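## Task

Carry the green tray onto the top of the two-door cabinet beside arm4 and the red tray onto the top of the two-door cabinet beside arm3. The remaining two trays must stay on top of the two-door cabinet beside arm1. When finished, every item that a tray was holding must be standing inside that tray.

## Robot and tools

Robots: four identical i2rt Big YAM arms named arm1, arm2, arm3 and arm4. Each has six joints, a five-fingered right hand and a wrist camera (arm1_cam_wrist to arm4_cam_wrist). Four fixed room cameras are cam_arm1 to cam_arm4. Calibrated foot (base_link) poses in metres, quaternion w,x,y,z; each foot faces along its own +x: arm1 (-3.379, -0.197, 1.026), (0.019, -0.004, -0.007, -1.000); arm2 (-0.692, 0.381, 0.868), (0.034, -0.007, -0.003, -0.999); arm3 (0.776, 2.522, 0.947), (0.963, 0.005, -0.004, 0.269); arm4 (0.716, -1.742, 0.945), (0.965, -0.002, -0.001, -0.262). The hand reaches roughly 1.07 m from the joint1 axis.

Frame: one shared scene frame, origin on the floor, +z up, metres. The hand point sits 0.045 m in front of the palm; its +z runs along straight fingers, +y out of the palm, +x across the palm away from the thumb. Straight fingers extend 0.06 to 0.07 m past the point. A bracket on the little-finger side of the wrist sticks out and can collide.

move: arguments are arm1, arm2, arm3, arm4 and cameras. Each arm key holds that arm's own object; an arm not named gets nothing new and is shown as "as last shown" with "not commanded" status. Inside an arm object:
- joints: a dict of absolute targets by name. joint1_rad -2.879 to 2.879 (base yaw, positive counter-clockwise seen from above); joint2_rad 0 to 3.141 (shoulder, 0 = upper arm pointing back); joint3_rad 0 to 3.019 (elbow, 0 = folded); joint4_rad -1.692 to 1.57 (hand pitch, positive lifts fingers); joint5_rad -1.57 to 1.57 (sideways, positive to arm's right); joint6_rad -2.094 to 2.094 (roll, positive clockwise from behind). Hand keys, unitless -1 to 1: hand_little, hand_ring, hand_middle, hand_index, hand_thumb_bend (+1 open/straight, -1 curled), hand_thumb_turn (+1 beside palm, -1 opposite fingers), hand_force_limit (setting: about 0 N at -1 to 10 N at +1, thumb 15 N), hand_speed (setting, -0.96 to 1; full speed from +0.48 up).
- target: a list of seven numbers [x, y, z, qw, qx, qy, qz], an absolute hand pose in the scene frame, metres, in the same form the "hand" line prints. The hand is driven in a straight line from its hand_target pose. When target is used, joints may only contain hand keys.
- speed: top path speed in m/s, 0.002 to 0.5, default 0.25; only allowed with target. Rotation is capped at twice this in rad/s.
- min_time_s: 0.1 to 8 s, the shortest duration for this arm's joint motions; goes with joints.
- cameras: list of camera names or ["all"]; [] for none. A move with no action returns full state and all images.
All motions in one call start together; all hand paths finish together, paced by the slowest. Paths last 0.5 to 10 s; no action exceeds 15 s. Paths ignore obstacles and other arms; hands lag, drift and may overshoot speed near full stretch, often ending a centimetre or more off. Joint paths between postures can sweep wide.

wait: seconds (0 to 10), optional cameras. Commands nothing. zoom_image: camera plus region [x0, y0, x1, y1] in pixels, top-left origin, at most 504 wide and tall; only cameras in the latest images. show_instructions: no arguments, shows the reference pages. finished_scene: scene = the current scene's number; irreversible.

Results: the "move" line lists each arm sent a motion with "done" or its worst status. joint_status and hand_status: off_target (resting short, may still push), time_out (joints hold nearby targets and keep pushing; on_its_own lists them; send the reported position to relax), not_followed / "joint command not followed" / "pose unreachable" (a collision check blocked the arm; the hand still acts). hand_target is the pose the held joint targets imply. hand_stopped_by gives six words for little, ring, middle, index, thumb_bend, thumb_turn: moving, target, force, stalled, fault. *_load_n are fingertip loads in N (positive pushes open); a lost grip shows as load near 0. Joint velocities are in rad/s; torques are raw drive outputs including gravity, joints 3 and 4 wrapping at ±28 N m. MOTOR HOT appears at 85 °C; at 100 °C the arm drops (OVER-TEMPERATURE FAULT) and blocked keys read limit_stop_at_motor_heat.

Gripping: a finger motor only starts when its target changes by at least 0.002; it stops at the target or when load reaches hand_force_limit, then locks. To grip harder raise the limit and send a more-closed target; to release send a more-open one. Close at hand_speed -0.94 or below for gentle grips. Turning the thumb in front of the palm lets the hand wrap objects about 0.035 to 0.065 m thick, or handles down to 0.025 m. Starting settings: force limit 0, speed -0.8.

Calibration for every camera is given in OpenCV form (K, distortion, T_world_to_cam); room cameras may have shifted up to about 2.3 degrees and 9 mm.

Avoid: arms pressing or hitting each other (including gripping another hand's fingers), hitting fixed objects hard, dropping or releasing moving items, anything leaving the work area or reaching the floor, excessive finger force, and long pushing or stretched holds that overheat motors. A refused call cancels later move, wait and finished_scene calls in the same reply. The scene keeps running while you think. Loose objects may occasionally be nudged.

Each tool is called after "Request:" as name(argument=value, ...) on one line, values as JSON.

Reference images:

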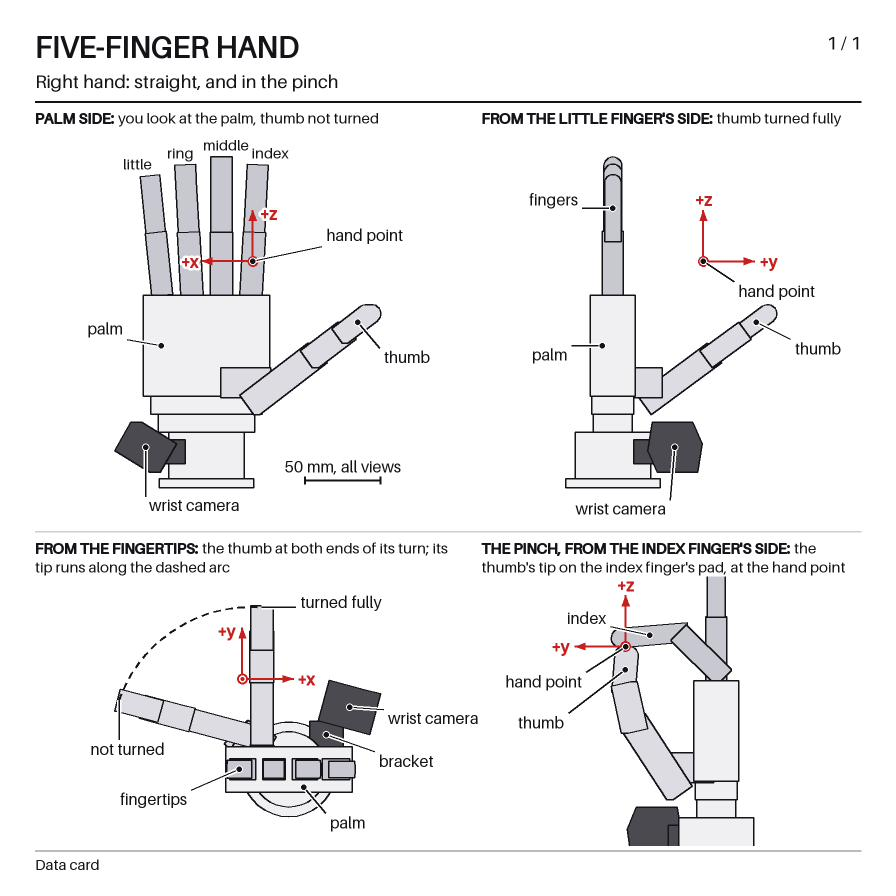

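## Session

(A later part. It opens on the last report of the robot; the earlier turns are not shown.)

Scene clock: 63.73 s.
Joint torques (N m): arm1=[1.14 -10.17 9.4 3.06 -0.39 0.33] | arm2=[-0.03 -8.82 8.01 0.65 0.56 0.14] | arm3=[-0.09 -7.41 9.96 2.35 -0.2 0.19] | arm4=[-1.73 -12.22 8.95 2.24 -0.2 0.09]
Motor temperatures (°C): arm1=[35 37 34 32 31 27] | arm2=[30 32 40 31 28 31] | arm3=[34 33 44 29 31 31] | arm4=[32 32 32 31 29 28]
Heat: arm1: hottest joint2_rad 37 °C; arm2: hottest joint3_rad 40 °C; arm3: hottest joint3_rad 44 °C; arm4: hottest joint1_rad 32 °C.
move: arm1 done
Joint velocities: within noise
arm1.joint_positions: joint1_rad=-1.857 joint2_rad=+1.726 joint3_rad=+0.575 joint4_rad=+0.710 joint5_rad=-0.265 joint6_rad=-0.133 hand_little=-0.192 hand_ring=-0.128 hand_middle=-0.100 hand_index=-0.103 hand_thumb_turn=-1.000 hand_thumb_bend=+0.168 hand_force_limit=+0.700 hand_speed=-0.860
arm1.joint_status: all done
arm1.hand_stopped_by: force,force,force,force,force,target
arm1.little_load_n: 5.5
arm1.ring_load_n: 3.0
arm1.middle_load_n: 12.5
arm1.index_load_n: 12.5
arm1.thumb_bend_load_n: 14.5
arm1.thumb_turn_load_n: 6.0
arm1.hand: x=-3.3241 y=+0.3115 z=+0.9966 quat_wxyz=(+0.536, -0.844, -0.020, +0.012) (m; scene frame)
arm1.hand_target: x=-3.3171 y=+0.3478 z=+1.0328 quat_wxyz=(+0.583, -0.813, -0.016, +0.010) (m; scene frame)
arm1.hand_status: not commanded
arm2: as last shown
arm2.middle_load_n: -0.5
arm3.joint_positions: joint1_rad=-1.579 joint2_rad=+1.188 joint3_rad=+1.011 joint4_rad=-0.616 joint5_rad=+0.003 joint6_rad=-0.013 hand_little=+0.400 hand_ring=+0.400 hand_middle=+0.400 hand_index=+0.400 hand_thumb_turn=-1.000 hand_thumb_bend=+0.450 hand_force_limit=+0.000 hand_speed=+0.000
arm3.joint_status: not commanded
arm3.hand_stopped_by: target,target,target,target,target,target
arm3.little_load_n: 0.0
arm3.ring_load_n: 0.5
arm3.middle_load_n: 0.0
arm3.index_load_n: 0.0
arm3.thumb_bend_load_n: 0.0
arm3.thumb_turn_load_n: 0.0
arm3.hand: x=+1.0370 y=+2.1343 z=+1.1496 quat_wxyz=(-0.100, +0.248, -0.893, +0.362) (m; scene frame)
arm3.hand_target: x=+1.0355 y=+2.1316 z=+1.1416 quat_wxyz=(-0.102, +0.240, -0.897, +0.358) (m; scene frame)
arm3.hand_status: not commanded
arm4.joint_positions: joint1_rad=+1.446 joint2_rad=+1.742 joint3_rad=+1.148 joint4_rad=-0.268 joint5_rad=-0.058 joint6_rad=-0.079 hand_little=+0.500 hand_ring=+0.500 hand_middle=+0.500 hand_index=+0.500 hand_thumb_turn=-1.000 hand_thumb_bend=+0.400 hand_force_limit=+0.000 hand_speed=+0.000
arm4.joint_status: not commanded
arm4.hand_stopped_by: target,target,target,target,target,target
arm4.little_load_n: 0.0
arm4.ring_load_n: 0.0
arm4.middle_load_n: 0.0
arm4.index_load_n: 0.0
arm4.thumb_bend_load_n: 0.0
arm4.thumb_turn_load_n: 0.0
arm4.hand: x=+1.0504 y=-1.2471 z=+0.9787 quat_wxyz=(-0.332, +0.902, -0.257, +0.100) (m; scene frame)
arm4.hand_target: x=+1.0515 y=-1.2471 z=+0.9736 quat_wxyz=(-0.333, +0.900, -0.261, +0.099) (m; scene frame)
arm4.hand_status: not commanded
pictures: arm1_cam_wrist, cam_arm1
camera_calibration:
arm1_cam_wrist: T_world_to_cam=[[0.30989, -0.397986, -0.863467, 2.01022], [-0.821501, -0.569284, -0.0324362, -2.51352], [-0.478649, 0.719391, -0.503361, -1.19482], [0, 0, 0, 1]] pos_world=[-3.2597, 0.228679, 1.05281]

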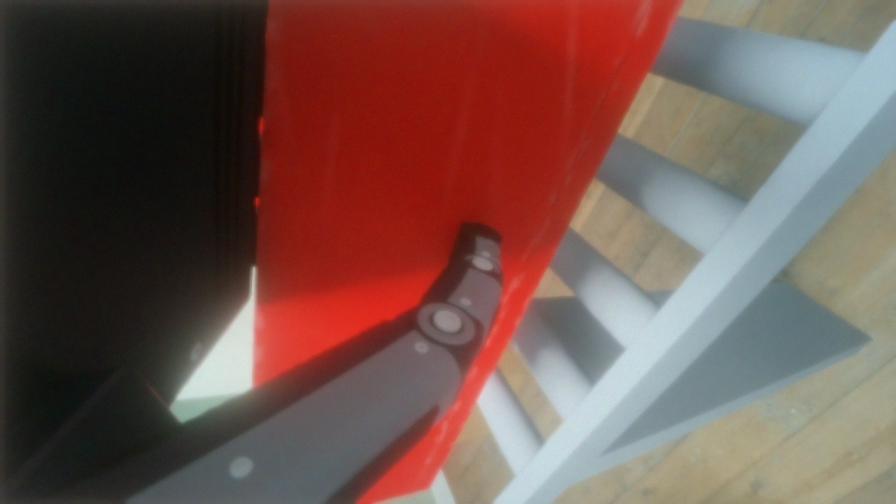

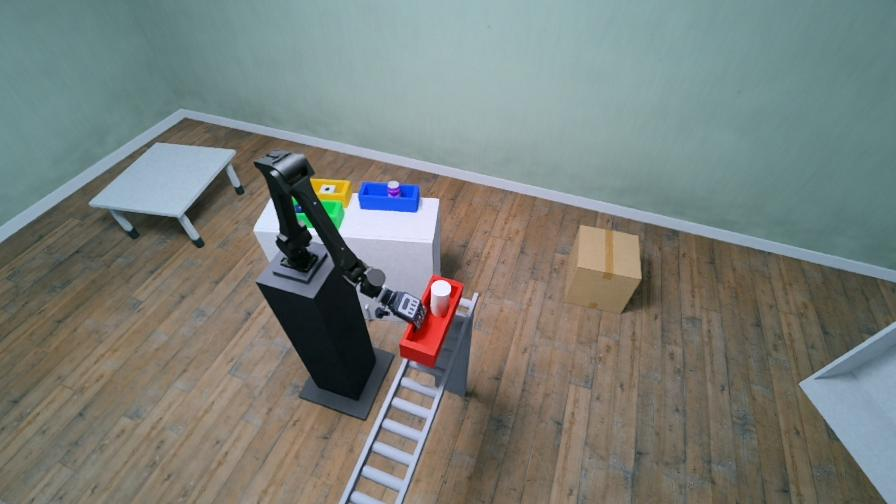

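Request:
move(arm1={"target": [-3.315, 0.353, 0.965, 0.5942, -0.8037, 0.0015, 0.0314], "speed": 0.12}, cameras=["cam_arm1"])

Request:
zoom_image(camera="cam_arm1", region=[360, 250, 560, 430])

Scene clock: 90.53 s.
Joint torques (N m): arm1=[0.67 -11.34 6.75 3.08 -0.45 0.33] | arm2=[-0.21 -8.76 8.13 0.66 0.54 0.17] | arm3=[-0.09 -7.47 9.98 2.35 -0.2 0.19] | arm4=[-1.85 -12.1 8.98 2.14 -0.2 0.08]
Motor temperatures (°C): arm1=[35 37 36 32 31 27] | arm2=[30 33 40 30 28 31] | arm3=[34 33 45 29 31 31] | arm4=[32 33 32 31 29 28]
Heat: arm1: hottest joint2_rad 37 °C; arm2: hottest joint3_rad 40 °C; arm3: hottest joint3_rad 45 °C; arm4: hottest joint2_rad 33 °C.
move: arm1 off_target
Joint velocities: within noise
arm1.joint_positions: joint1_rad=-1.873 joint2_rad=+1.979 joint3_rad=+0.603 joint4_rad=+0.975 joint5_rad=-0.301 joint6_rad=-0.082 hand_little=-0.192 hand_ring=-0.128 hand_middle=-0.100 hand_index=-0.103 hand_thumb_turn=-1.000 hand_thumb_bend=+0.168 hand_force_limit=+0.700 hand_speed=-0.860
arm1.joint_status: not commanded
arm1.hand_stopped_by: force,force,force,force,force,target
arm1.little_load_n: 5.5
arm1.ring_load_n: 3.5
arm1.middle_load_n: 12.5
arm1.index_load_n: 13.0
arm1.thumb_bend_load_n: 14.5
arm1.thumb_turn_load_n: 5.5
arm1.hand: x=-3.3232 y=+0.3210 z=+0.9384 quat_wxyz=(+0.553, -0.832, -0.005, +0.032) (m; scene frame)
arm1.hand_target: x=-3.3152 y=+0.3508 z=+0.9661 quat_wxyz=(+0.594, -0.804, +0.000, +0.032) (m; scene frame)
arm1.hand_status: off_target (0.042 m and 5.7 deg from the pose sent, 0.053 m and 8.7 deg at the start)
arm2.joint_positions: joint1_rad=-0.064 joint2_rad=+1.402 joint3_rad=+0.905 joint4_rad=-1.058 joint5_rad=+0.522 joint6_rad=+1.550 hand_little=+0.500 hand_ring=+0.500 hand_middle=+0.500 hand_index=+0.500 hand_thumb_turn=-1.000 hand_thumb_bend=+0.400 hand_force_limit=+0.000 hand_speed=+0.000
arm2.joint_status: not commanded
arm2.hand_stopped_by: target,target,target,target,target,target
arm2.little_load_n: 0.0
arm2.ring_load_n: 0.0
arm2.middle_load_n: 0.0
arm2.index_load_n: 0.0
arm2.thumb_bend_load_n: 0.0
arm2.thumb_turn_load_n: 0.0
arm2.hand: x=-1.0856 y=+0.4251 z=+0.9344 quat_wxyz=(+0.255, -0.967, -0.007, +0.012) (m; scene frame)
arm2.hand_target: x=-1.0850 y=+0.4299 z=+0.9263 quat_wxyz=(+0.256, -0.967, +0.002, +0.006) (m; scene frame)
arm2.hand_status: not commanded
arm3, arm4: as last shown
arm3.ring_load_n: 0.0
arm4.middle_load_n: 0.5
pictures: cam_arm1

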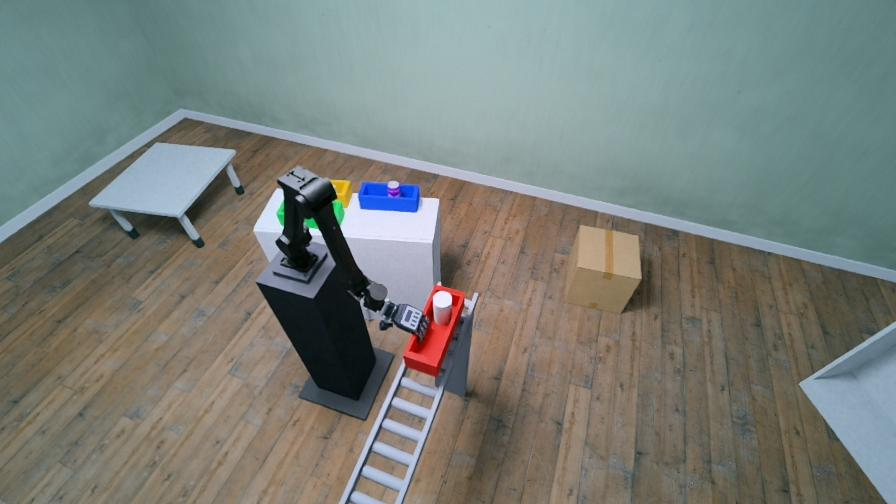

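Scaled by 2.520 from the camera's 896x504 image, which has a finer 1280x720 frame.

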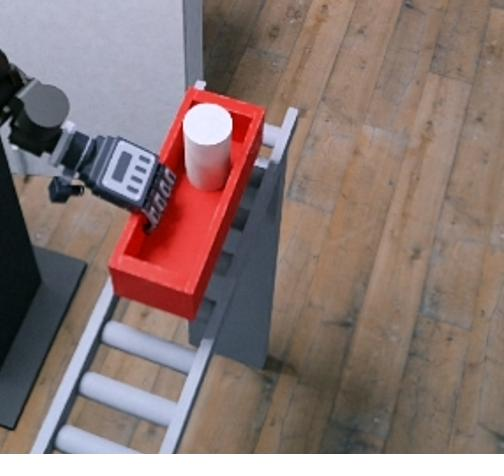

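Request:
move(arm1={"target": [-3.315, 0.364, 0.922, 0.5942, -0.8037, 0.0015, 0.0314], "speed": 0.1}, cameras=["cam_arm1"])

Request:
zoom_image(camera="cam_arm1", region=[385, 270, 505, 400])

Scene clock: 93.47 s.
Joint torques (N m): arm1=[1.32 -12.57 5.65 3.08 -0.26 0.33] | arm2=[0.15 -9.05 8.17 0.57 0.52 0.19] | arm3=[-0.09 -7.47 9.98 2.35 -0.19 0.2] | arm4=[-1.67 -11.87 8.96 2.15 -0.21 0.1]
Motor temperatures (°C): arm1=[35 37 36 32 31 27] | arm2=[30 33 40 30 28 31] | arm3=[34 33 45 29 31 31] | arm4=[32 33 33 31 29 28]
Heat: arm1: hottest joint2_rad 37 °C; arm2: hottest joint3_rad 40 °C; arm3: hottest joint3_rad 45 °C; arm4: hottest joint2_rad 33 °C.
move: arm1 off_target
Joint velocities: within noise
arm1.joint_positions: joint1_rad=-1.873 joint2_rad=+2.135 joint3_rad=+0.668 joint4_rad=+1.070 joint5_rad=-0.298 joint6_rad=-0.078 hand_little=-0.192 hand_ring=-0.128 hand_middle=-0.100 hand_index=-0.103 hand_thumb_turn=-1.000 hand_thumb_bend=+0.168 hand_force_limit=+0.700 hand_speed=-0.860
arm1.joint_status: not commanded
arm1.hand_stopped_by: force,force,force,force,force,target
arm1.little_load_n: 5.5
arm1.ring_load_n: 3.5
arm1.middle_load_n: 12.0
arm1.index_load_n: 13.0
arm1.thumb_bend_load_n: 14.5
arm1.thumb_turn_load_n: 5.5
arm1.hand: x=-3.3197 y=+0.3335 z=+0.8970 quat_wxyz=(+0.555, -0.831, -0.003, +0.031) (m; scene frame)
arm1.hand_target: x=-3.3153 y=+0.3621 z=+0.9230 quat_wxyz=(+0.594, -0.804, +0.001, +0.032) (m; scene frame)
arm1.hand_status: off_target (0.040 m and 5.5 deg from the pose sent, 0.047 m and 5.8 deg at the start)
arm2, arm3, arm4: as last shown
arm4.middle_load_n: 0.0
pictures: cam_arm1

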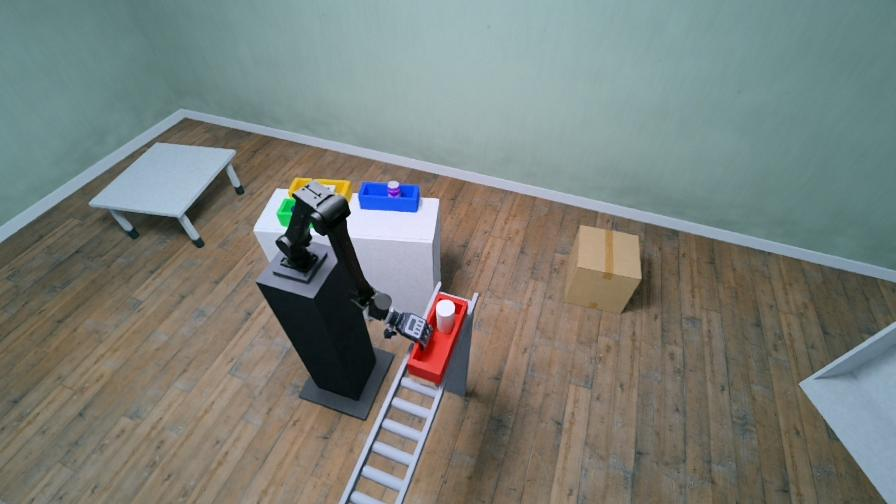

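Scaled by 3.877 from the camera's 896x504 image, which has a finer 1280x720 frame.

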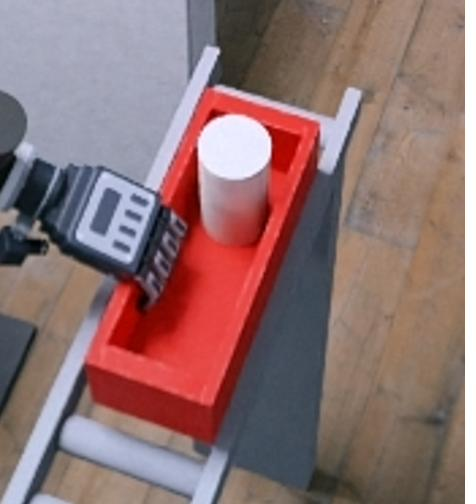

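Request:
move(arm1={"target": [-3.315, 0.363, 0.905, 0.5942, -0.8037, 0.0015, 0.0314], "speed": 0.1}, cameras=["cam_arm1"])

Request:
zoom_image(camera="cam_arm1", region=[385, 270, 505, 400])

Scene clock: 95.73 s.
Joint torques (N m): arm1=[1.32 -12.92 5.31 3.23 -0.28 0.3] | arm2=[0.26 -8.41 8.08 0.77 0.54 0.16] | arm3=[-0.03 -7.41 9.98 2.33 -0.19 0.19] | arm4=[-1.44 -11.87 9.02 2.17 -0.21 0.11]
Motor temperatures (°C): arm1=[35 37 36 32 31 27] | arm2=[30 33 40 30 29 31] | arm3=[34 33 45 29 31 31] | arm4=[32 33 33 31 29 28]
Heat: arm1: hottest joint2_rad 37 °C; arm2: hottest joint3_rad 40 °C; arm3: hottest joint3_rad 45 °C; arm4: hottest joint2_rad 33 °C.
move: arm1 off_target
Joint velocities: within noise
arm1.joint_positions: joint1_rad=-1.873 joint2_rad=+2.189 joint3_rad=+0.682 joint4_rad=+1.111 joint5_rad=-0.298 joint6_rad=-0.075 hand_little=-0.192 hand_ring=-0.128 hand_middle=-0.100 hand_index=-0.103 hand_thumb_turn=-1.000 hand_thumb_bend=+0.168 hand_force_limit=+0.700 hand_speed=-0.860
arm1.joint_status: not commanded
arm1.hand_stopped_by: force,force,force,force,force,target
arm1.little_load_n: 5.0
arm1.ring_load_n: 3.0
arm1.middle_load_n: 12.5
arm1.index_load_n: 13.0
arm1.thumb_bend_load_n: 14.5
arm1.thumb_turn_load_n: 5.5
arm1.hand: x=-3.3201 y=+0.3330 z=+0.8815 quat_wxyz=(+0.555, -0.831, -0.002, +0.032) (m; scene frame)
arm1.hand_target: x=-3.3153 y=+0.3611 z=+0.9059 quat_wxyz=(+0.593, -0.804, +0.001, +0.032) (m; scene frame)
arm1.hand_status: off_target (0.038 m and 5.5 deg from the pose sent, 0.031 m and 5.5 deg at the start)
arm2, arm3, arm4: as last shown
arm2.thumb_bend_load_n: 0.5
arm4.little_load_n: 0.5
pictures: cam_arm1

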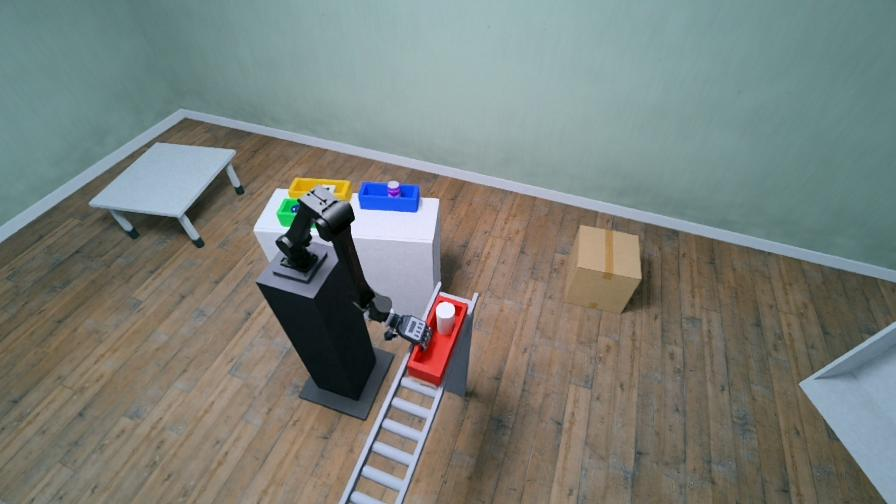

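Scaled by 3.877 from the camera's 896x504 image, which has a finer 1280x720 frame.

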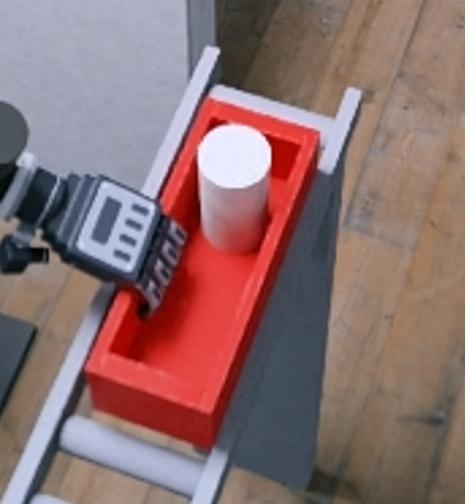

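Request:
move(arm1={"target": [-3.315, 0.358, 0.886, 0.5942, -0.8037, 0.0015, 0.0314], "speed": 0.08}, cameras=["cam_arm1"])

Request:
zoom_image(camera="cam_arm1", region=[385, 270, 505, 400])

Scene clock: 97.93 s.
Joint torques (N m): arm1=[1.2 -10.99 5.52 2.81 -0.12 -0.02] | arm2=[-0.21 -8.64 8.05 0.59 0.54 0.13] | arm3=[-0.09 -7.47 9.98 2.35 -0.19 0.19] | arm4=[-1.73 -12.4 9.03 2.07 -0.2 0.1]
Motor temperatures (°C): arm1=[35 37 36 32 31 27] | arm2=[30 33 40 30 29 31] | arm3=[34 33 45 29 31 31] | arm4=[32 33 33 31 29 28]
Heat: arm1: hottest joint2_rad 37 °C; arm2: hottest joint3_rad 40 °C; arm3: hottest joint3_rad 45 °C; arm4: hottest joint2_rad 33 °C.
move: arm1 off_target
Joint velocities: within noise
arm1.joint_positions: joint1_rad=-1.874 joint2_rad=+2.230 joint3_rad=+0.684 joint4_rad=+1.175 joint5_rad=-0.303 joint6_rad=-0.039 hand_little=-0.192 hand_ring=-0.128 hand_middle=-0.100 hand_index=-0.103 hand_thumb_turn=-1.000 hand_thumb_bend=+0.168 hand_force_limit=+0.700 hand_speed=-0.860
arm1.joint_status: not commanded
arm1.hand_stopped_by: force,force,force,force,force,target
arm1.little_load_n: 6.5
arm1.ring_load_n: 2.0
arm1.middle_load_n: 9.5
arm1.index_load_n: 9.0
arm1.thumb_bend_load_n: 14.5
arm1.thumb_turn_load_n: 5.0
arm1.hand: x=-3.3226 y=+0.3331 z=+0.8762 quat_wxyz=(+0.565, -0.824, +0.010, +0.041) (m; scene frame)
arm1.hand_target: x=-3.3152 y=+0.3565 z=+0.8869 quat_wxyz=(+0.594, -0.804, +0.002, +0.031) (m; scene frame)
arm1.hand_status: off_target (0.028 m and 4.3 deg from the pose sent, 0.026 m and 5.5 deg at the start)
arm2, arm3, arm4: as last shown
arm2.thumb_bend_load_n: 0.0
arm4.little_load_n: 0.0
arm4.index_load_n: -0.5
pictures: cam_arm1

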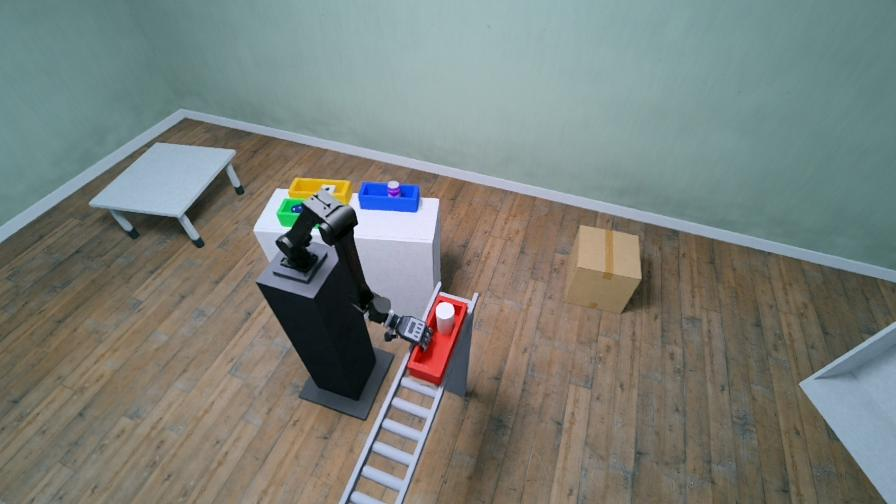

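Scaled by 3.877 from the camera's 896x504 image, which has a finer 1280x720 frame.

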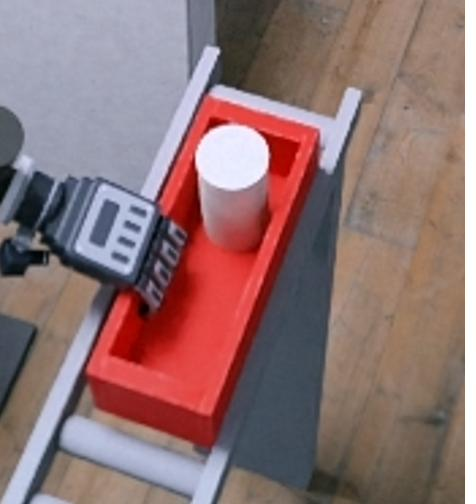

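Request:
move(arm1={"target": [-3.315, 0.352, 0.872, 0.5942, -0.8037, 0.0015, 0.0314], "speed": 0.08}, cameras=["cam_arm1"])

Request:
zoom_image(camera="cam_arm1", region=[385, 340, 465, 400])

Request:
zoom_image(camera="cam_arm1", region=[430, 270, 500, 330])

Scene clock: 100.57 s.
Joint torques (N m): arm1=[1.44 -9.41 5.7 2.25 0.16 -0.11] | arm2=[-0.38 -8.88 8.08 0.58 0.53 0.15] | arm3=[-0.15 -7.41 9.98 2.35 -0.19 0.19] | arm4=[-1.49 -12.16 9.05 2.07 -0.21 0.1]
Motor temperatures (°C): arm1=[35 37 36 32 31 27] | arm2=[30 33 40 30 29 31] | arm3=[34 33 45 29 31 31] | arm4=[32 33 33 31 29 28]
Heat: arm1: hottest joint2_rad 37 °C; arm2: hottest joint3_rad 40 °C; arm3: hottest joint3_rad 45 °C; arm4: hottest joint2_rad 33 °C.
move: arm1 off_target
Joint velocities: within noise
arm1.joint_positions: joint1_rad=-1.882 joint2_rad=+2.255 joint3_rad=+0.682 joint4_rad=+1.235 joint5_rad=-0.313 joint6_rad=-0.030 hand_little=-0.192 hand_ring=-0.128 hand_middle=-0.100 hand_index=-0.103 hand_thumb_turn=-1.000 hand_thumb_bend=+0.168 hand_force_limit=+0.700 hand_speed=-0.860
arm1.joint_status: not commanded
arm1.hand_stopped_by: force,force,force,force,force,target
arm1.little_load_n: 3.0
arm1.ring_load_n: 0.0
arm1.middle_load_n: 5.0
arm1.index_load_n: 6.0
arm1.thumb_bend_load_n: 16.5
arm1.thumb_turn_load_n: 5.0
arm1.hand: x=-3.3210 y=+0.3332 z=+0.8763 quat_wxyz=(+0.578, -0.815, +0.010, +0.042) (m; scene frame)
arm1.hand_target: x=-3.3152 y=+0.3508 z=+0.8726 quat_wxyz=(+0.594, -0.804, +0.002, +0.031) (m; scene frame)
arm1.hand_status: off_target (0.020 m and 2.8 deg from the pose sent, 0.021 m and 4.3 deg at the start)
arm2, arm3, arm4: as last shown
arm4.little_load_n: 0.5
arm4.index_load_n: 0.0
pictures: cam_arm1

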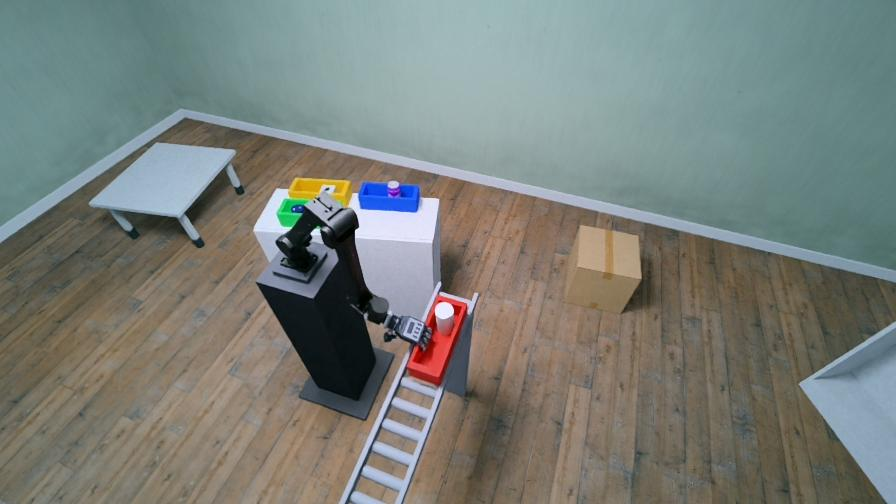

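Scaled by 6.300 from the camera's 896x504 image, which has a finer 1280x720 frame.

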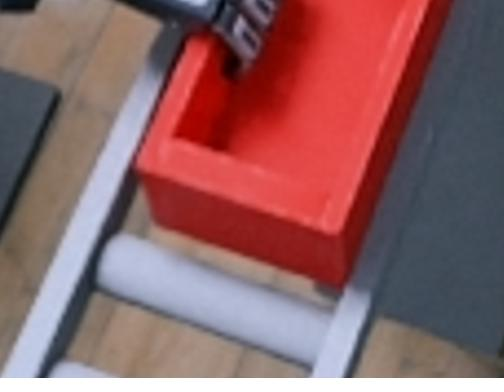

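Scaled by 7.200 from the camera's 896x504 image, which has a finer 1280x720 frame.

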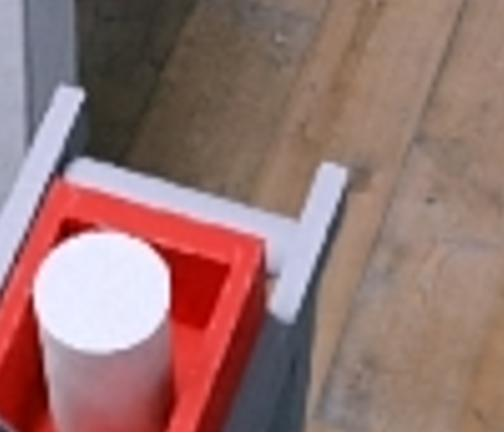

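Request:
move(arm1={"target": [-3.27, 0.335, 1.03, 0.5942, -0.8037, 0.0015, 0.0314], "speed": 0.5, "joints": {"hand_speed": 1, "hand_little": 0.65, "hand_ring": 0.65, "hand_middle": 0.65, "hand_index": 0.65, "hand_thumb_bend": 0.6}}, cameras=["cam_arm1"])

Request:
zoom_image(camera="cam_arm1", region=[230, 150, 430, 270])

Scene clock: 106.10 s.
Joint torques (N m): arm1=[0.85 -10.99 5.05 0.83 -0.27 -0.06] | arm2=[-0.85 -8.41 7.98 0.66 0.53 0.19] | arm3=[-0.03 -7.47 9.98 2.35 -0.19 0.19] | arm4=[-1.73 -11.99 9.09 2.17 -0.21 0.1]
Motor temperatures (°C): arm1=[35 37 36 32 31 27] | arm2=[30 33 40 30 29 31] | arm3=[34 33 46 29 31 31] | arm4=[32 33 33 31 29 28]
Heat: arm1: hottest joint2_rad 37 °C; arm2: hottest joint3_rad 40 °C; arm3: hottest joint3_rad 46 °C; arm4: hottest joint2_rad 33 °C.
move: arm1 done
Joint velocities: within noise
arm1.joint_positions: joint1_rad=-1.995 joint2_rad=+1.763 joint3_rad=+0.632 joint4_rad=+0.826 joint5_rad=-0.419 joint6_rad=-0.074 hand_little=+0.650 hand_ring=+0.650 hand_middle=+0.650 hand_index=+0.650 hand_thumb_turn=-1.000 hand_thumb_bend=+0.600 hand_force_limit=+0.700 hand_speed=+1.000
arm1.joint_status: all done
arm1.hand_stopped_by: target,target,target,target,target,target
arm1.little_load_n: 0.0
arm1.ring_load_n: 0.0
arm1.middle_load_n: 0.0
arm1.index_load_n: 0.0
arm1.thumb_bend_load_n: 0.0
arm1.thumb_turn_load_n: 0.0
arm1.hand: x=-3.2723 y=+0.3365 z=+1.0293 quat_wxyz=(+0.596, -0.802, +0.004, +0.034) (m; scene frame)
arm1.hand_target: x=-3.2700 y=+0.3350 z=+1.0300 quat_wxyz=(+0.594, -0.804, +0.002, +0.032) (m; scene frame)
arm1.hand_status: done (0.003 m and 0.5 deg from the pose sent, 0.162 m and 2.8 deg at the start; pose on its path clipped on 3 of 43 steps)
arm2, arm3, arm4: as last shown
arm3.thumb_turn_load_n: 0.5
arm4.little_load_n: 0.0
pictures: cam_arm1

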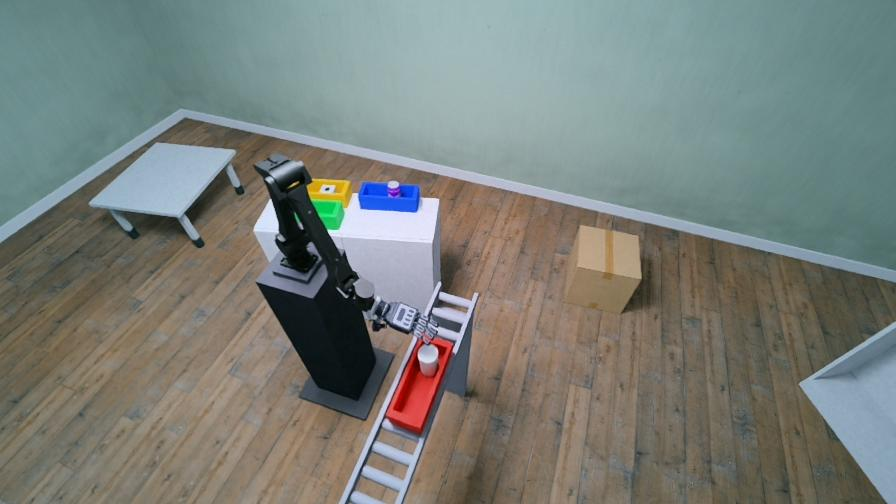

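Scaled by 2.520 from the camera's 896x504 image, which has a finer 1280x720 frame.

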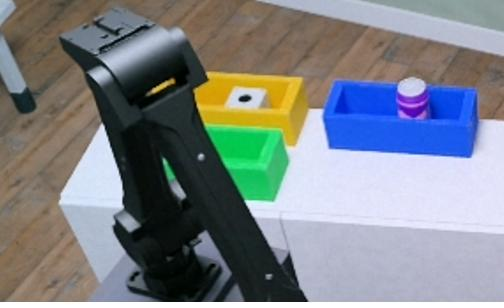

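Request:
zoom_image(camera="cam_arm1", region=[300, 190, 350, 235])

Scaled by 10.080 from the camera's 896x504 image, which has a finer 1280x720 frame.

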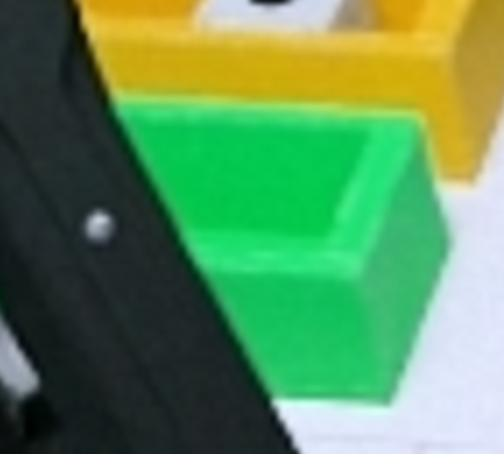

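Request:
move(arm1={"joints": {"joint1_rad": 0.59, "joint2_rad": 1.74, "joint3_rad": 0.623, "joint4_rad": 0.3, "joint5_rad": 0.244, "joint6_rad": 0.252, "hand_index": -0.1, "hand_middle": -0.1, "hand_ring": -1, "hand_little": -1, "hand_thumb_bend": 0.4, "hand_speed": 0.3}, "min_time_s": 3}, cameras=["cam_arm1", "arm1_cam_wrist", "cam_arm2", "arm2_cam_wrist"])

Request:
zoom_image(camera="cam_arm2", region=[320, 110, 570, 330])

Scene clock: 137.03 s.
Joint torques (N m): arm1=[1.55 -11.4 4.25 0.47 0.22 0.1] | arm2=[0.03 -8.47 8.14 0.72 0.52 0.16] | arm3=[-0.09 -7.47 9.98 2.35 -0.19 0.19] | arm4=[-1.61 -11.93 8.99 2.15 -0.2 0.1]
Motor temperatures (°C): arm1=[35 38 35 32 31 27] | arm2=[30 33 40 30 29 31] | arm3=[34 33 46 29 31 31] | arm4=[32 33 33 31 29 28]
Heat: arm1: hottest joint2_rad 38 °C; arm2: hottest joint3_rad 40 °C; arm3: hottest joint3_rad 46 °C; arm4: hottest joint2_rad 33 °C.
move: arm1 done
Joint velocities: within noise
arm1.joint_positions: joint1_rad=+0.587 joint2_rad=+1.758 joint3_rad=+0.632 joint4_rad=+0.311 joint5_rad=+0.241 joint6_rad=+0.242 hand_little=-1.000 hand_ring=-1.000 hand_middle=-0.100 hand_index=-0.100 hand_thumb_turn=-1.000 hand_thumb_bend=+0.400 hand_force_limit=+0.700 hand_speed=+0.300
arm1.joint_status: all done
arm1.hand_stopped_by: target,target,target,target,target,target
arm1.little_load_n: 0.0
arm1.ring_load_n: 0.0
arm1.middle_load_n: 0.0
arm1.index_load_n: 0.0
arm1.thumb_bend_load_n: 0.0
arm1.thumb_turn_load_n: 0.5
arm1.hand: x=-3.7658 y=-0.4722 z=+0.9434 quat_wxyz=(+0.230, -0.554, -0.737, +0.312) (m; scene frame)
arm1.hand_target: x=-3.7622 y=-0.4714 z=+0.9474 quat_wxyz=(+0.229, -0.557, -0.735, +0.312) (m; scene frame)
arm1.hand_status: not commanded
arm2, arm3, arm4: as last shown
arm3.thumb_turn_load_n: 0.0
arm4.thumb_turn_load_n: 0.5
pictures: arm1_cam_wrist, arm2_cam_wrist, cam_arm1, cam_arm2
camera_calibration:
arm1_cam_wrist: T_world_to_cam=[[0.567033, 0.462141, -0.681835, 2.99238], [0.727436, -0.669282, 0.151323, 2.28819], [-0.386407, -0.581797, -0.715683, -0.935949], [0, 0, 0, 1]] pos_world=[-3.72295, -0.395993, 1.02421]
arm2_cam_wrist: T_world_to_cam=[[0.246323, -0.845193, -0.474314, 1.06781], [-0.813886, -0.446107, 0.37226, -1.04482], [-0.526226, 0.294341, -0.797778, 0.171653], [0, 0, 0, 1]] pos_world=[-1.02306, 0.385884, 1.03236]

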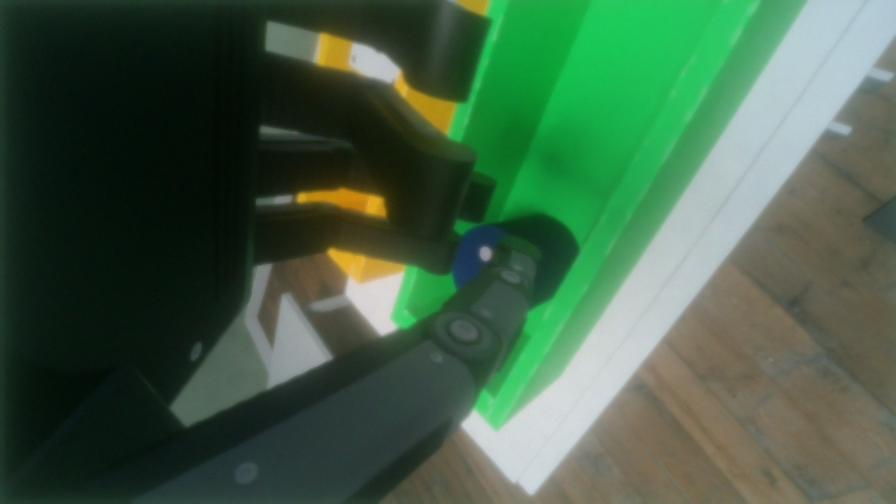

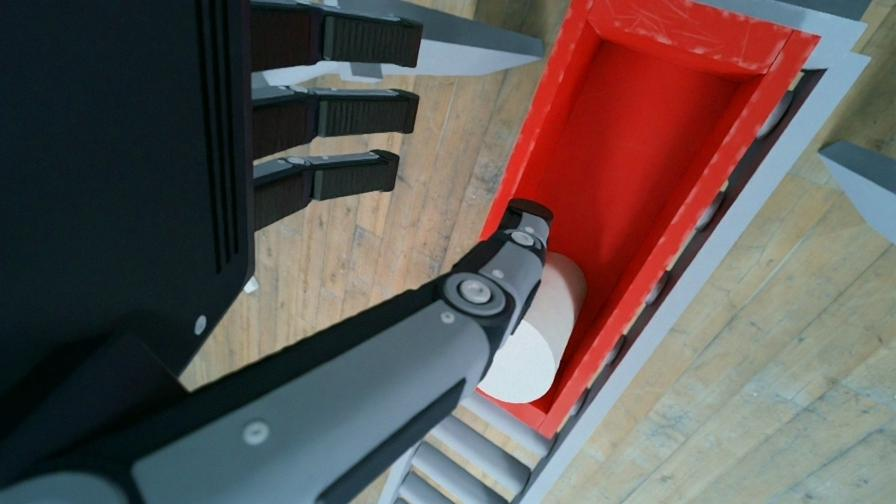

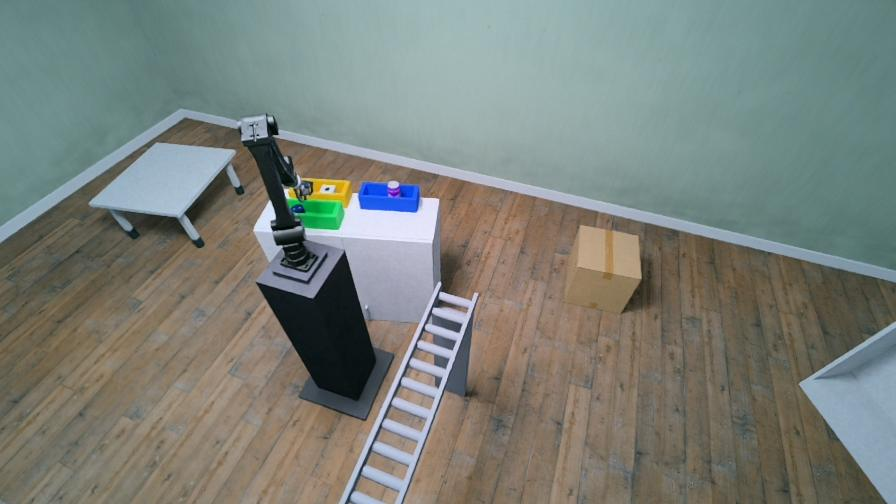

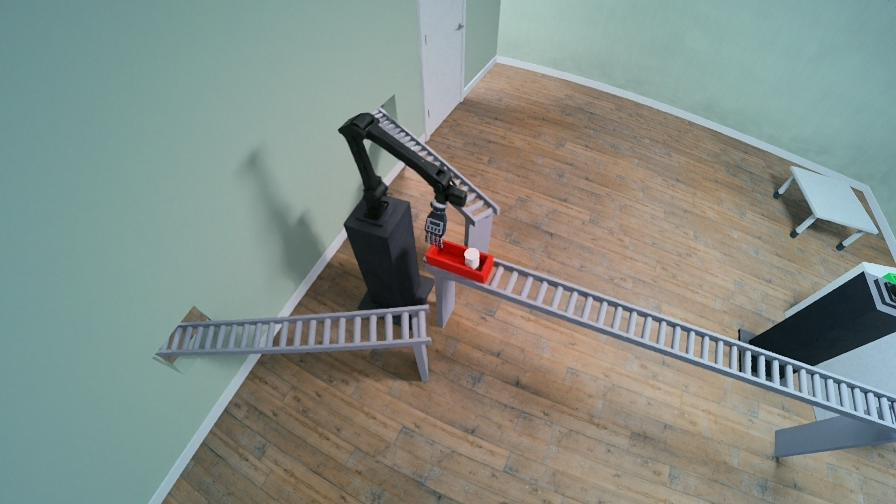

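Scaled by 2.016 from the camera's 896x504 image, which has a finer 1280x720 frame.

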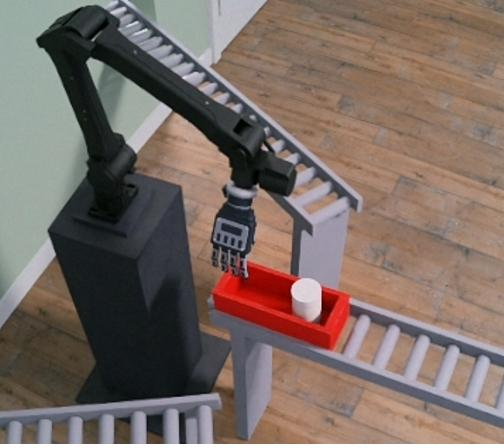

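Request:
zoom_image(camera="cam_arm1", region=[270, 170, 360, 240])

Request:
move(arm2={"target": [-1.132, 0.4275, 0.745, 0.2588, -0.9659, 0, 0], "speed": 0.15}, cameras=["arm2_cam_wrist", "cam_arm2"])

Request:
zoom_image(camera="cam_arm2", region=[410, 200, 510, 290])

Scaled by 5.600 from the camera's 896x504 image, which has a finer 1280x720 frame.

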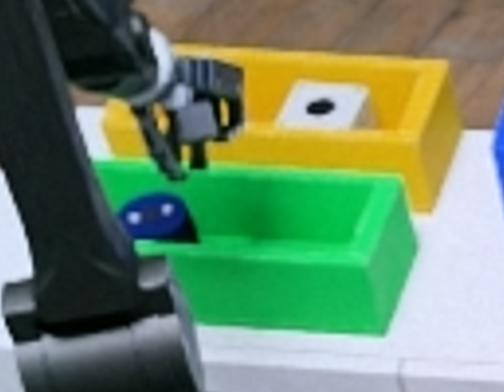

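Scene clock: 147.37 s.
Joint torques (N m): arm1=[1.55 -11.4 4.25 0.44 0.22 0.11] | arm2=[0.38 -12.28 7.56 0.42 0.53 0.1] | arm3=[-0.09 -7.47 9.98 2.35 -0.19 0.2] | arm4=[-1.44 -11.99 9.02 2.1 -0.19 0.11]
Motor temperatures (°C): arm1=[35 38 34 32 31 27] | arm2=[30 33 40 30 29 31] | arm3=[34 33 46 29 31 31] | arm4=[32 33 33 31 29 28]
Heat: arm1: hottest joint2_rad 38 °C; arm2: hottest joint3_rad 40 °C; arm3: hottest joint3_rad 46 °C; arm4: hottest joint2_rad 33 °C.
move: arm2 off_target
Joint velocities: within noise
arm1: as last shown
arm1.joint_positions: joint1_rad=+0.587 joint2_rad=+1.758 joint3_rad=+0.632 joint4_rad=+0.311 joint5_rad=+0.241 joint6_rad=+0.243 hand_little=-1.000 hand_ring=-1.000 hand_middle=-0.100 hand_index=-0.100 hand_thumb_turn=-1.000 hand_thumb_bend=+0.400 hand_force_limit=+0.700 hand_speed=+0.300
arm1.thumb_turn_load_n: 0.0
arm2.joint_positions: joint1_rad=-0.064 joint2_rad=+1.878 joint3_rad=+0.861 joint4_rad=-0.584 joint5_rad=+0.528 joint6_rad=+1.558 hand_little=+0.500 hand_ring=+0.500 hand_middle=+0.500 hand_index=+0.500 hand_thumb_turn=-1.000 hand_thumb_bend=+0.400 hand_force_limit=+0.000 hand_speed=+0.000
arm2.joint_status: not commanded
arm2.hand_stopped_by: target,target,target,target,target,target
arm2.little_load_n: 0.0
arm2.ring_load_n: 0.0
arm2.middle_load_n: 0.0
arm2.index_load_n: 0.0
arm2.thumb_bend_load_n: 0.0
arm2.thumb_turn_load_n: 0.0
arm2.hand: x=-1.1172 y=+0.4254 z=+0.7472 quat_wxyz=(+0.258, -0.966, -0.010, -0.009) (m; scene frame)
arm2.hand_target: x=-1.1317 y=+0.4275 z=+0.7454 quat_wxyz=(+0.259, -0.966, +0.000, +0.000) (m; scene frame)
arm2.hand_status: off_target (0.015 m and 1.5 deg from the pose sent, 0.195 m and 1.7 deg at the start)
arm3.joint_positions: joint1_rad=-1.579 joint2_rad=+1.188 joint3_rad=+1.011 joint4_rad=-0.616 joint5_rad=+0.003 joint6_rad=-0.013 hand_little=+0.400 hand_ring=+0.400 hand_middle=+0.400 hand_index=+0.400 hand_thumb_turn=-1.000 hand_thumb_bend=+0.450 hand_force_limit=+0.000 hand_speed=+0.000
arm3.joint_status: not commanded
arm3.hand_stopped_by: target,target,target,target,target,target
arm3.little_load_n: 0.0
arm3.ring_load_n: 0.0
arm3.middle_load_n: 0.0
arm3.index_load_n: 0.0
arm3.thumb_bend_load_n: 0.0
arm3.thumb_turn_load_n: 0.0
arm3.hand: x=+1.0370 y=+2.1343 z=+1.1496 quat_wxyz=(-0.100, +0.248, -0.893, +0.362) (m; scene frame)
arm3.hand_target: x=+1.0355 y=+2.1316 z=+1.1416 quat_wxyz=(-0.102, +0.240, -0.897, +0.358) (m; scene frame)
arm3.hand_status: not commanded
arm4.joint_positions: joint1_rad=+1.446 joint2_rad=+1.742 joint3_rad=+1.148 joint4_rad=-0.268 joint5_rad=-0.058 joint6_rad=-0.079 hand_little=+0.500 hand_ring=+0.500 hand_middle=+0.500 hand_index=+0.500 hand_thumb_turn=-1.000 hand_thumb_bend=+0.400 hand_force_limit=+0.000 hand_speed=+0.000
arm4.joint_status: not commanded
arm4.hand_stopped_by: target,target,target,target,target,target
arm4.little_load_n: 0.0
arm4.ring_load_n: 0.0
arm4.middle_load_n: 0.0
arm4.index_load_n: 0.0
arm4.thumb_bend_load_n: 0.0
arm4.thumb_turn_load_n: 0.0
arm4.hand: x=+1.0504 y=-1.2471 z=+0.9787 quat_wxyz=(-0.332, +0.902, -0.257, +0.100) (m; scene frame)
arm4.hand_target: x=+1.0515 y=-1.2471 z=+0.9736 quat_wxyz=(-0.333, +0.900, -0.261, +0.099) (m; scene frame)
arm4.hand_status: not commanded
pictures: arm2_cam_wrist, cam_arm2
camera_calibration:
arm2_cam_wrist: T_world_to_cam=[[0.260726, -0.843586, -0.46945, 0.998834], [-0.831584, -0.443252, 0.334658, -0.993577], [-0.490398, 0.303133, -0.81708, 0.0563097], [0, 0, 0, 1]] pos_world=[-1.05905, 0.385128, 0.847421]

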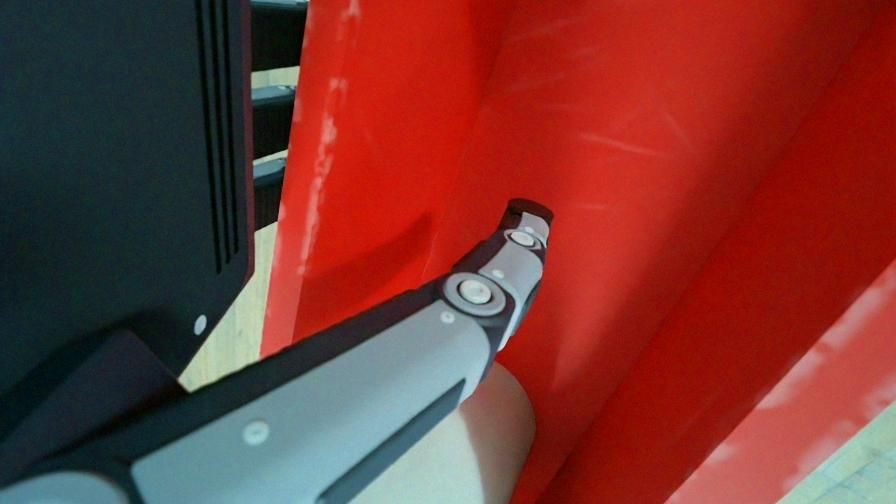

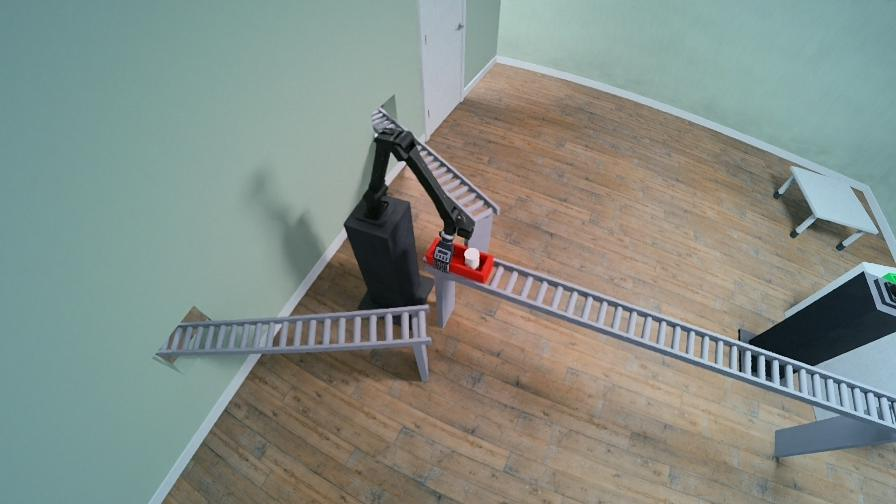

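Scaled by 5.040 from the camera's 896x504 image, which has a finer 1280x720 frame.

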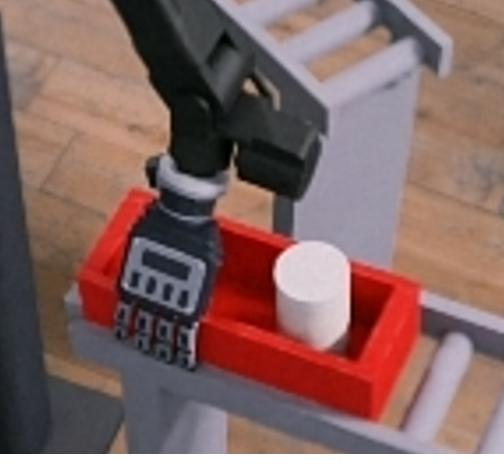

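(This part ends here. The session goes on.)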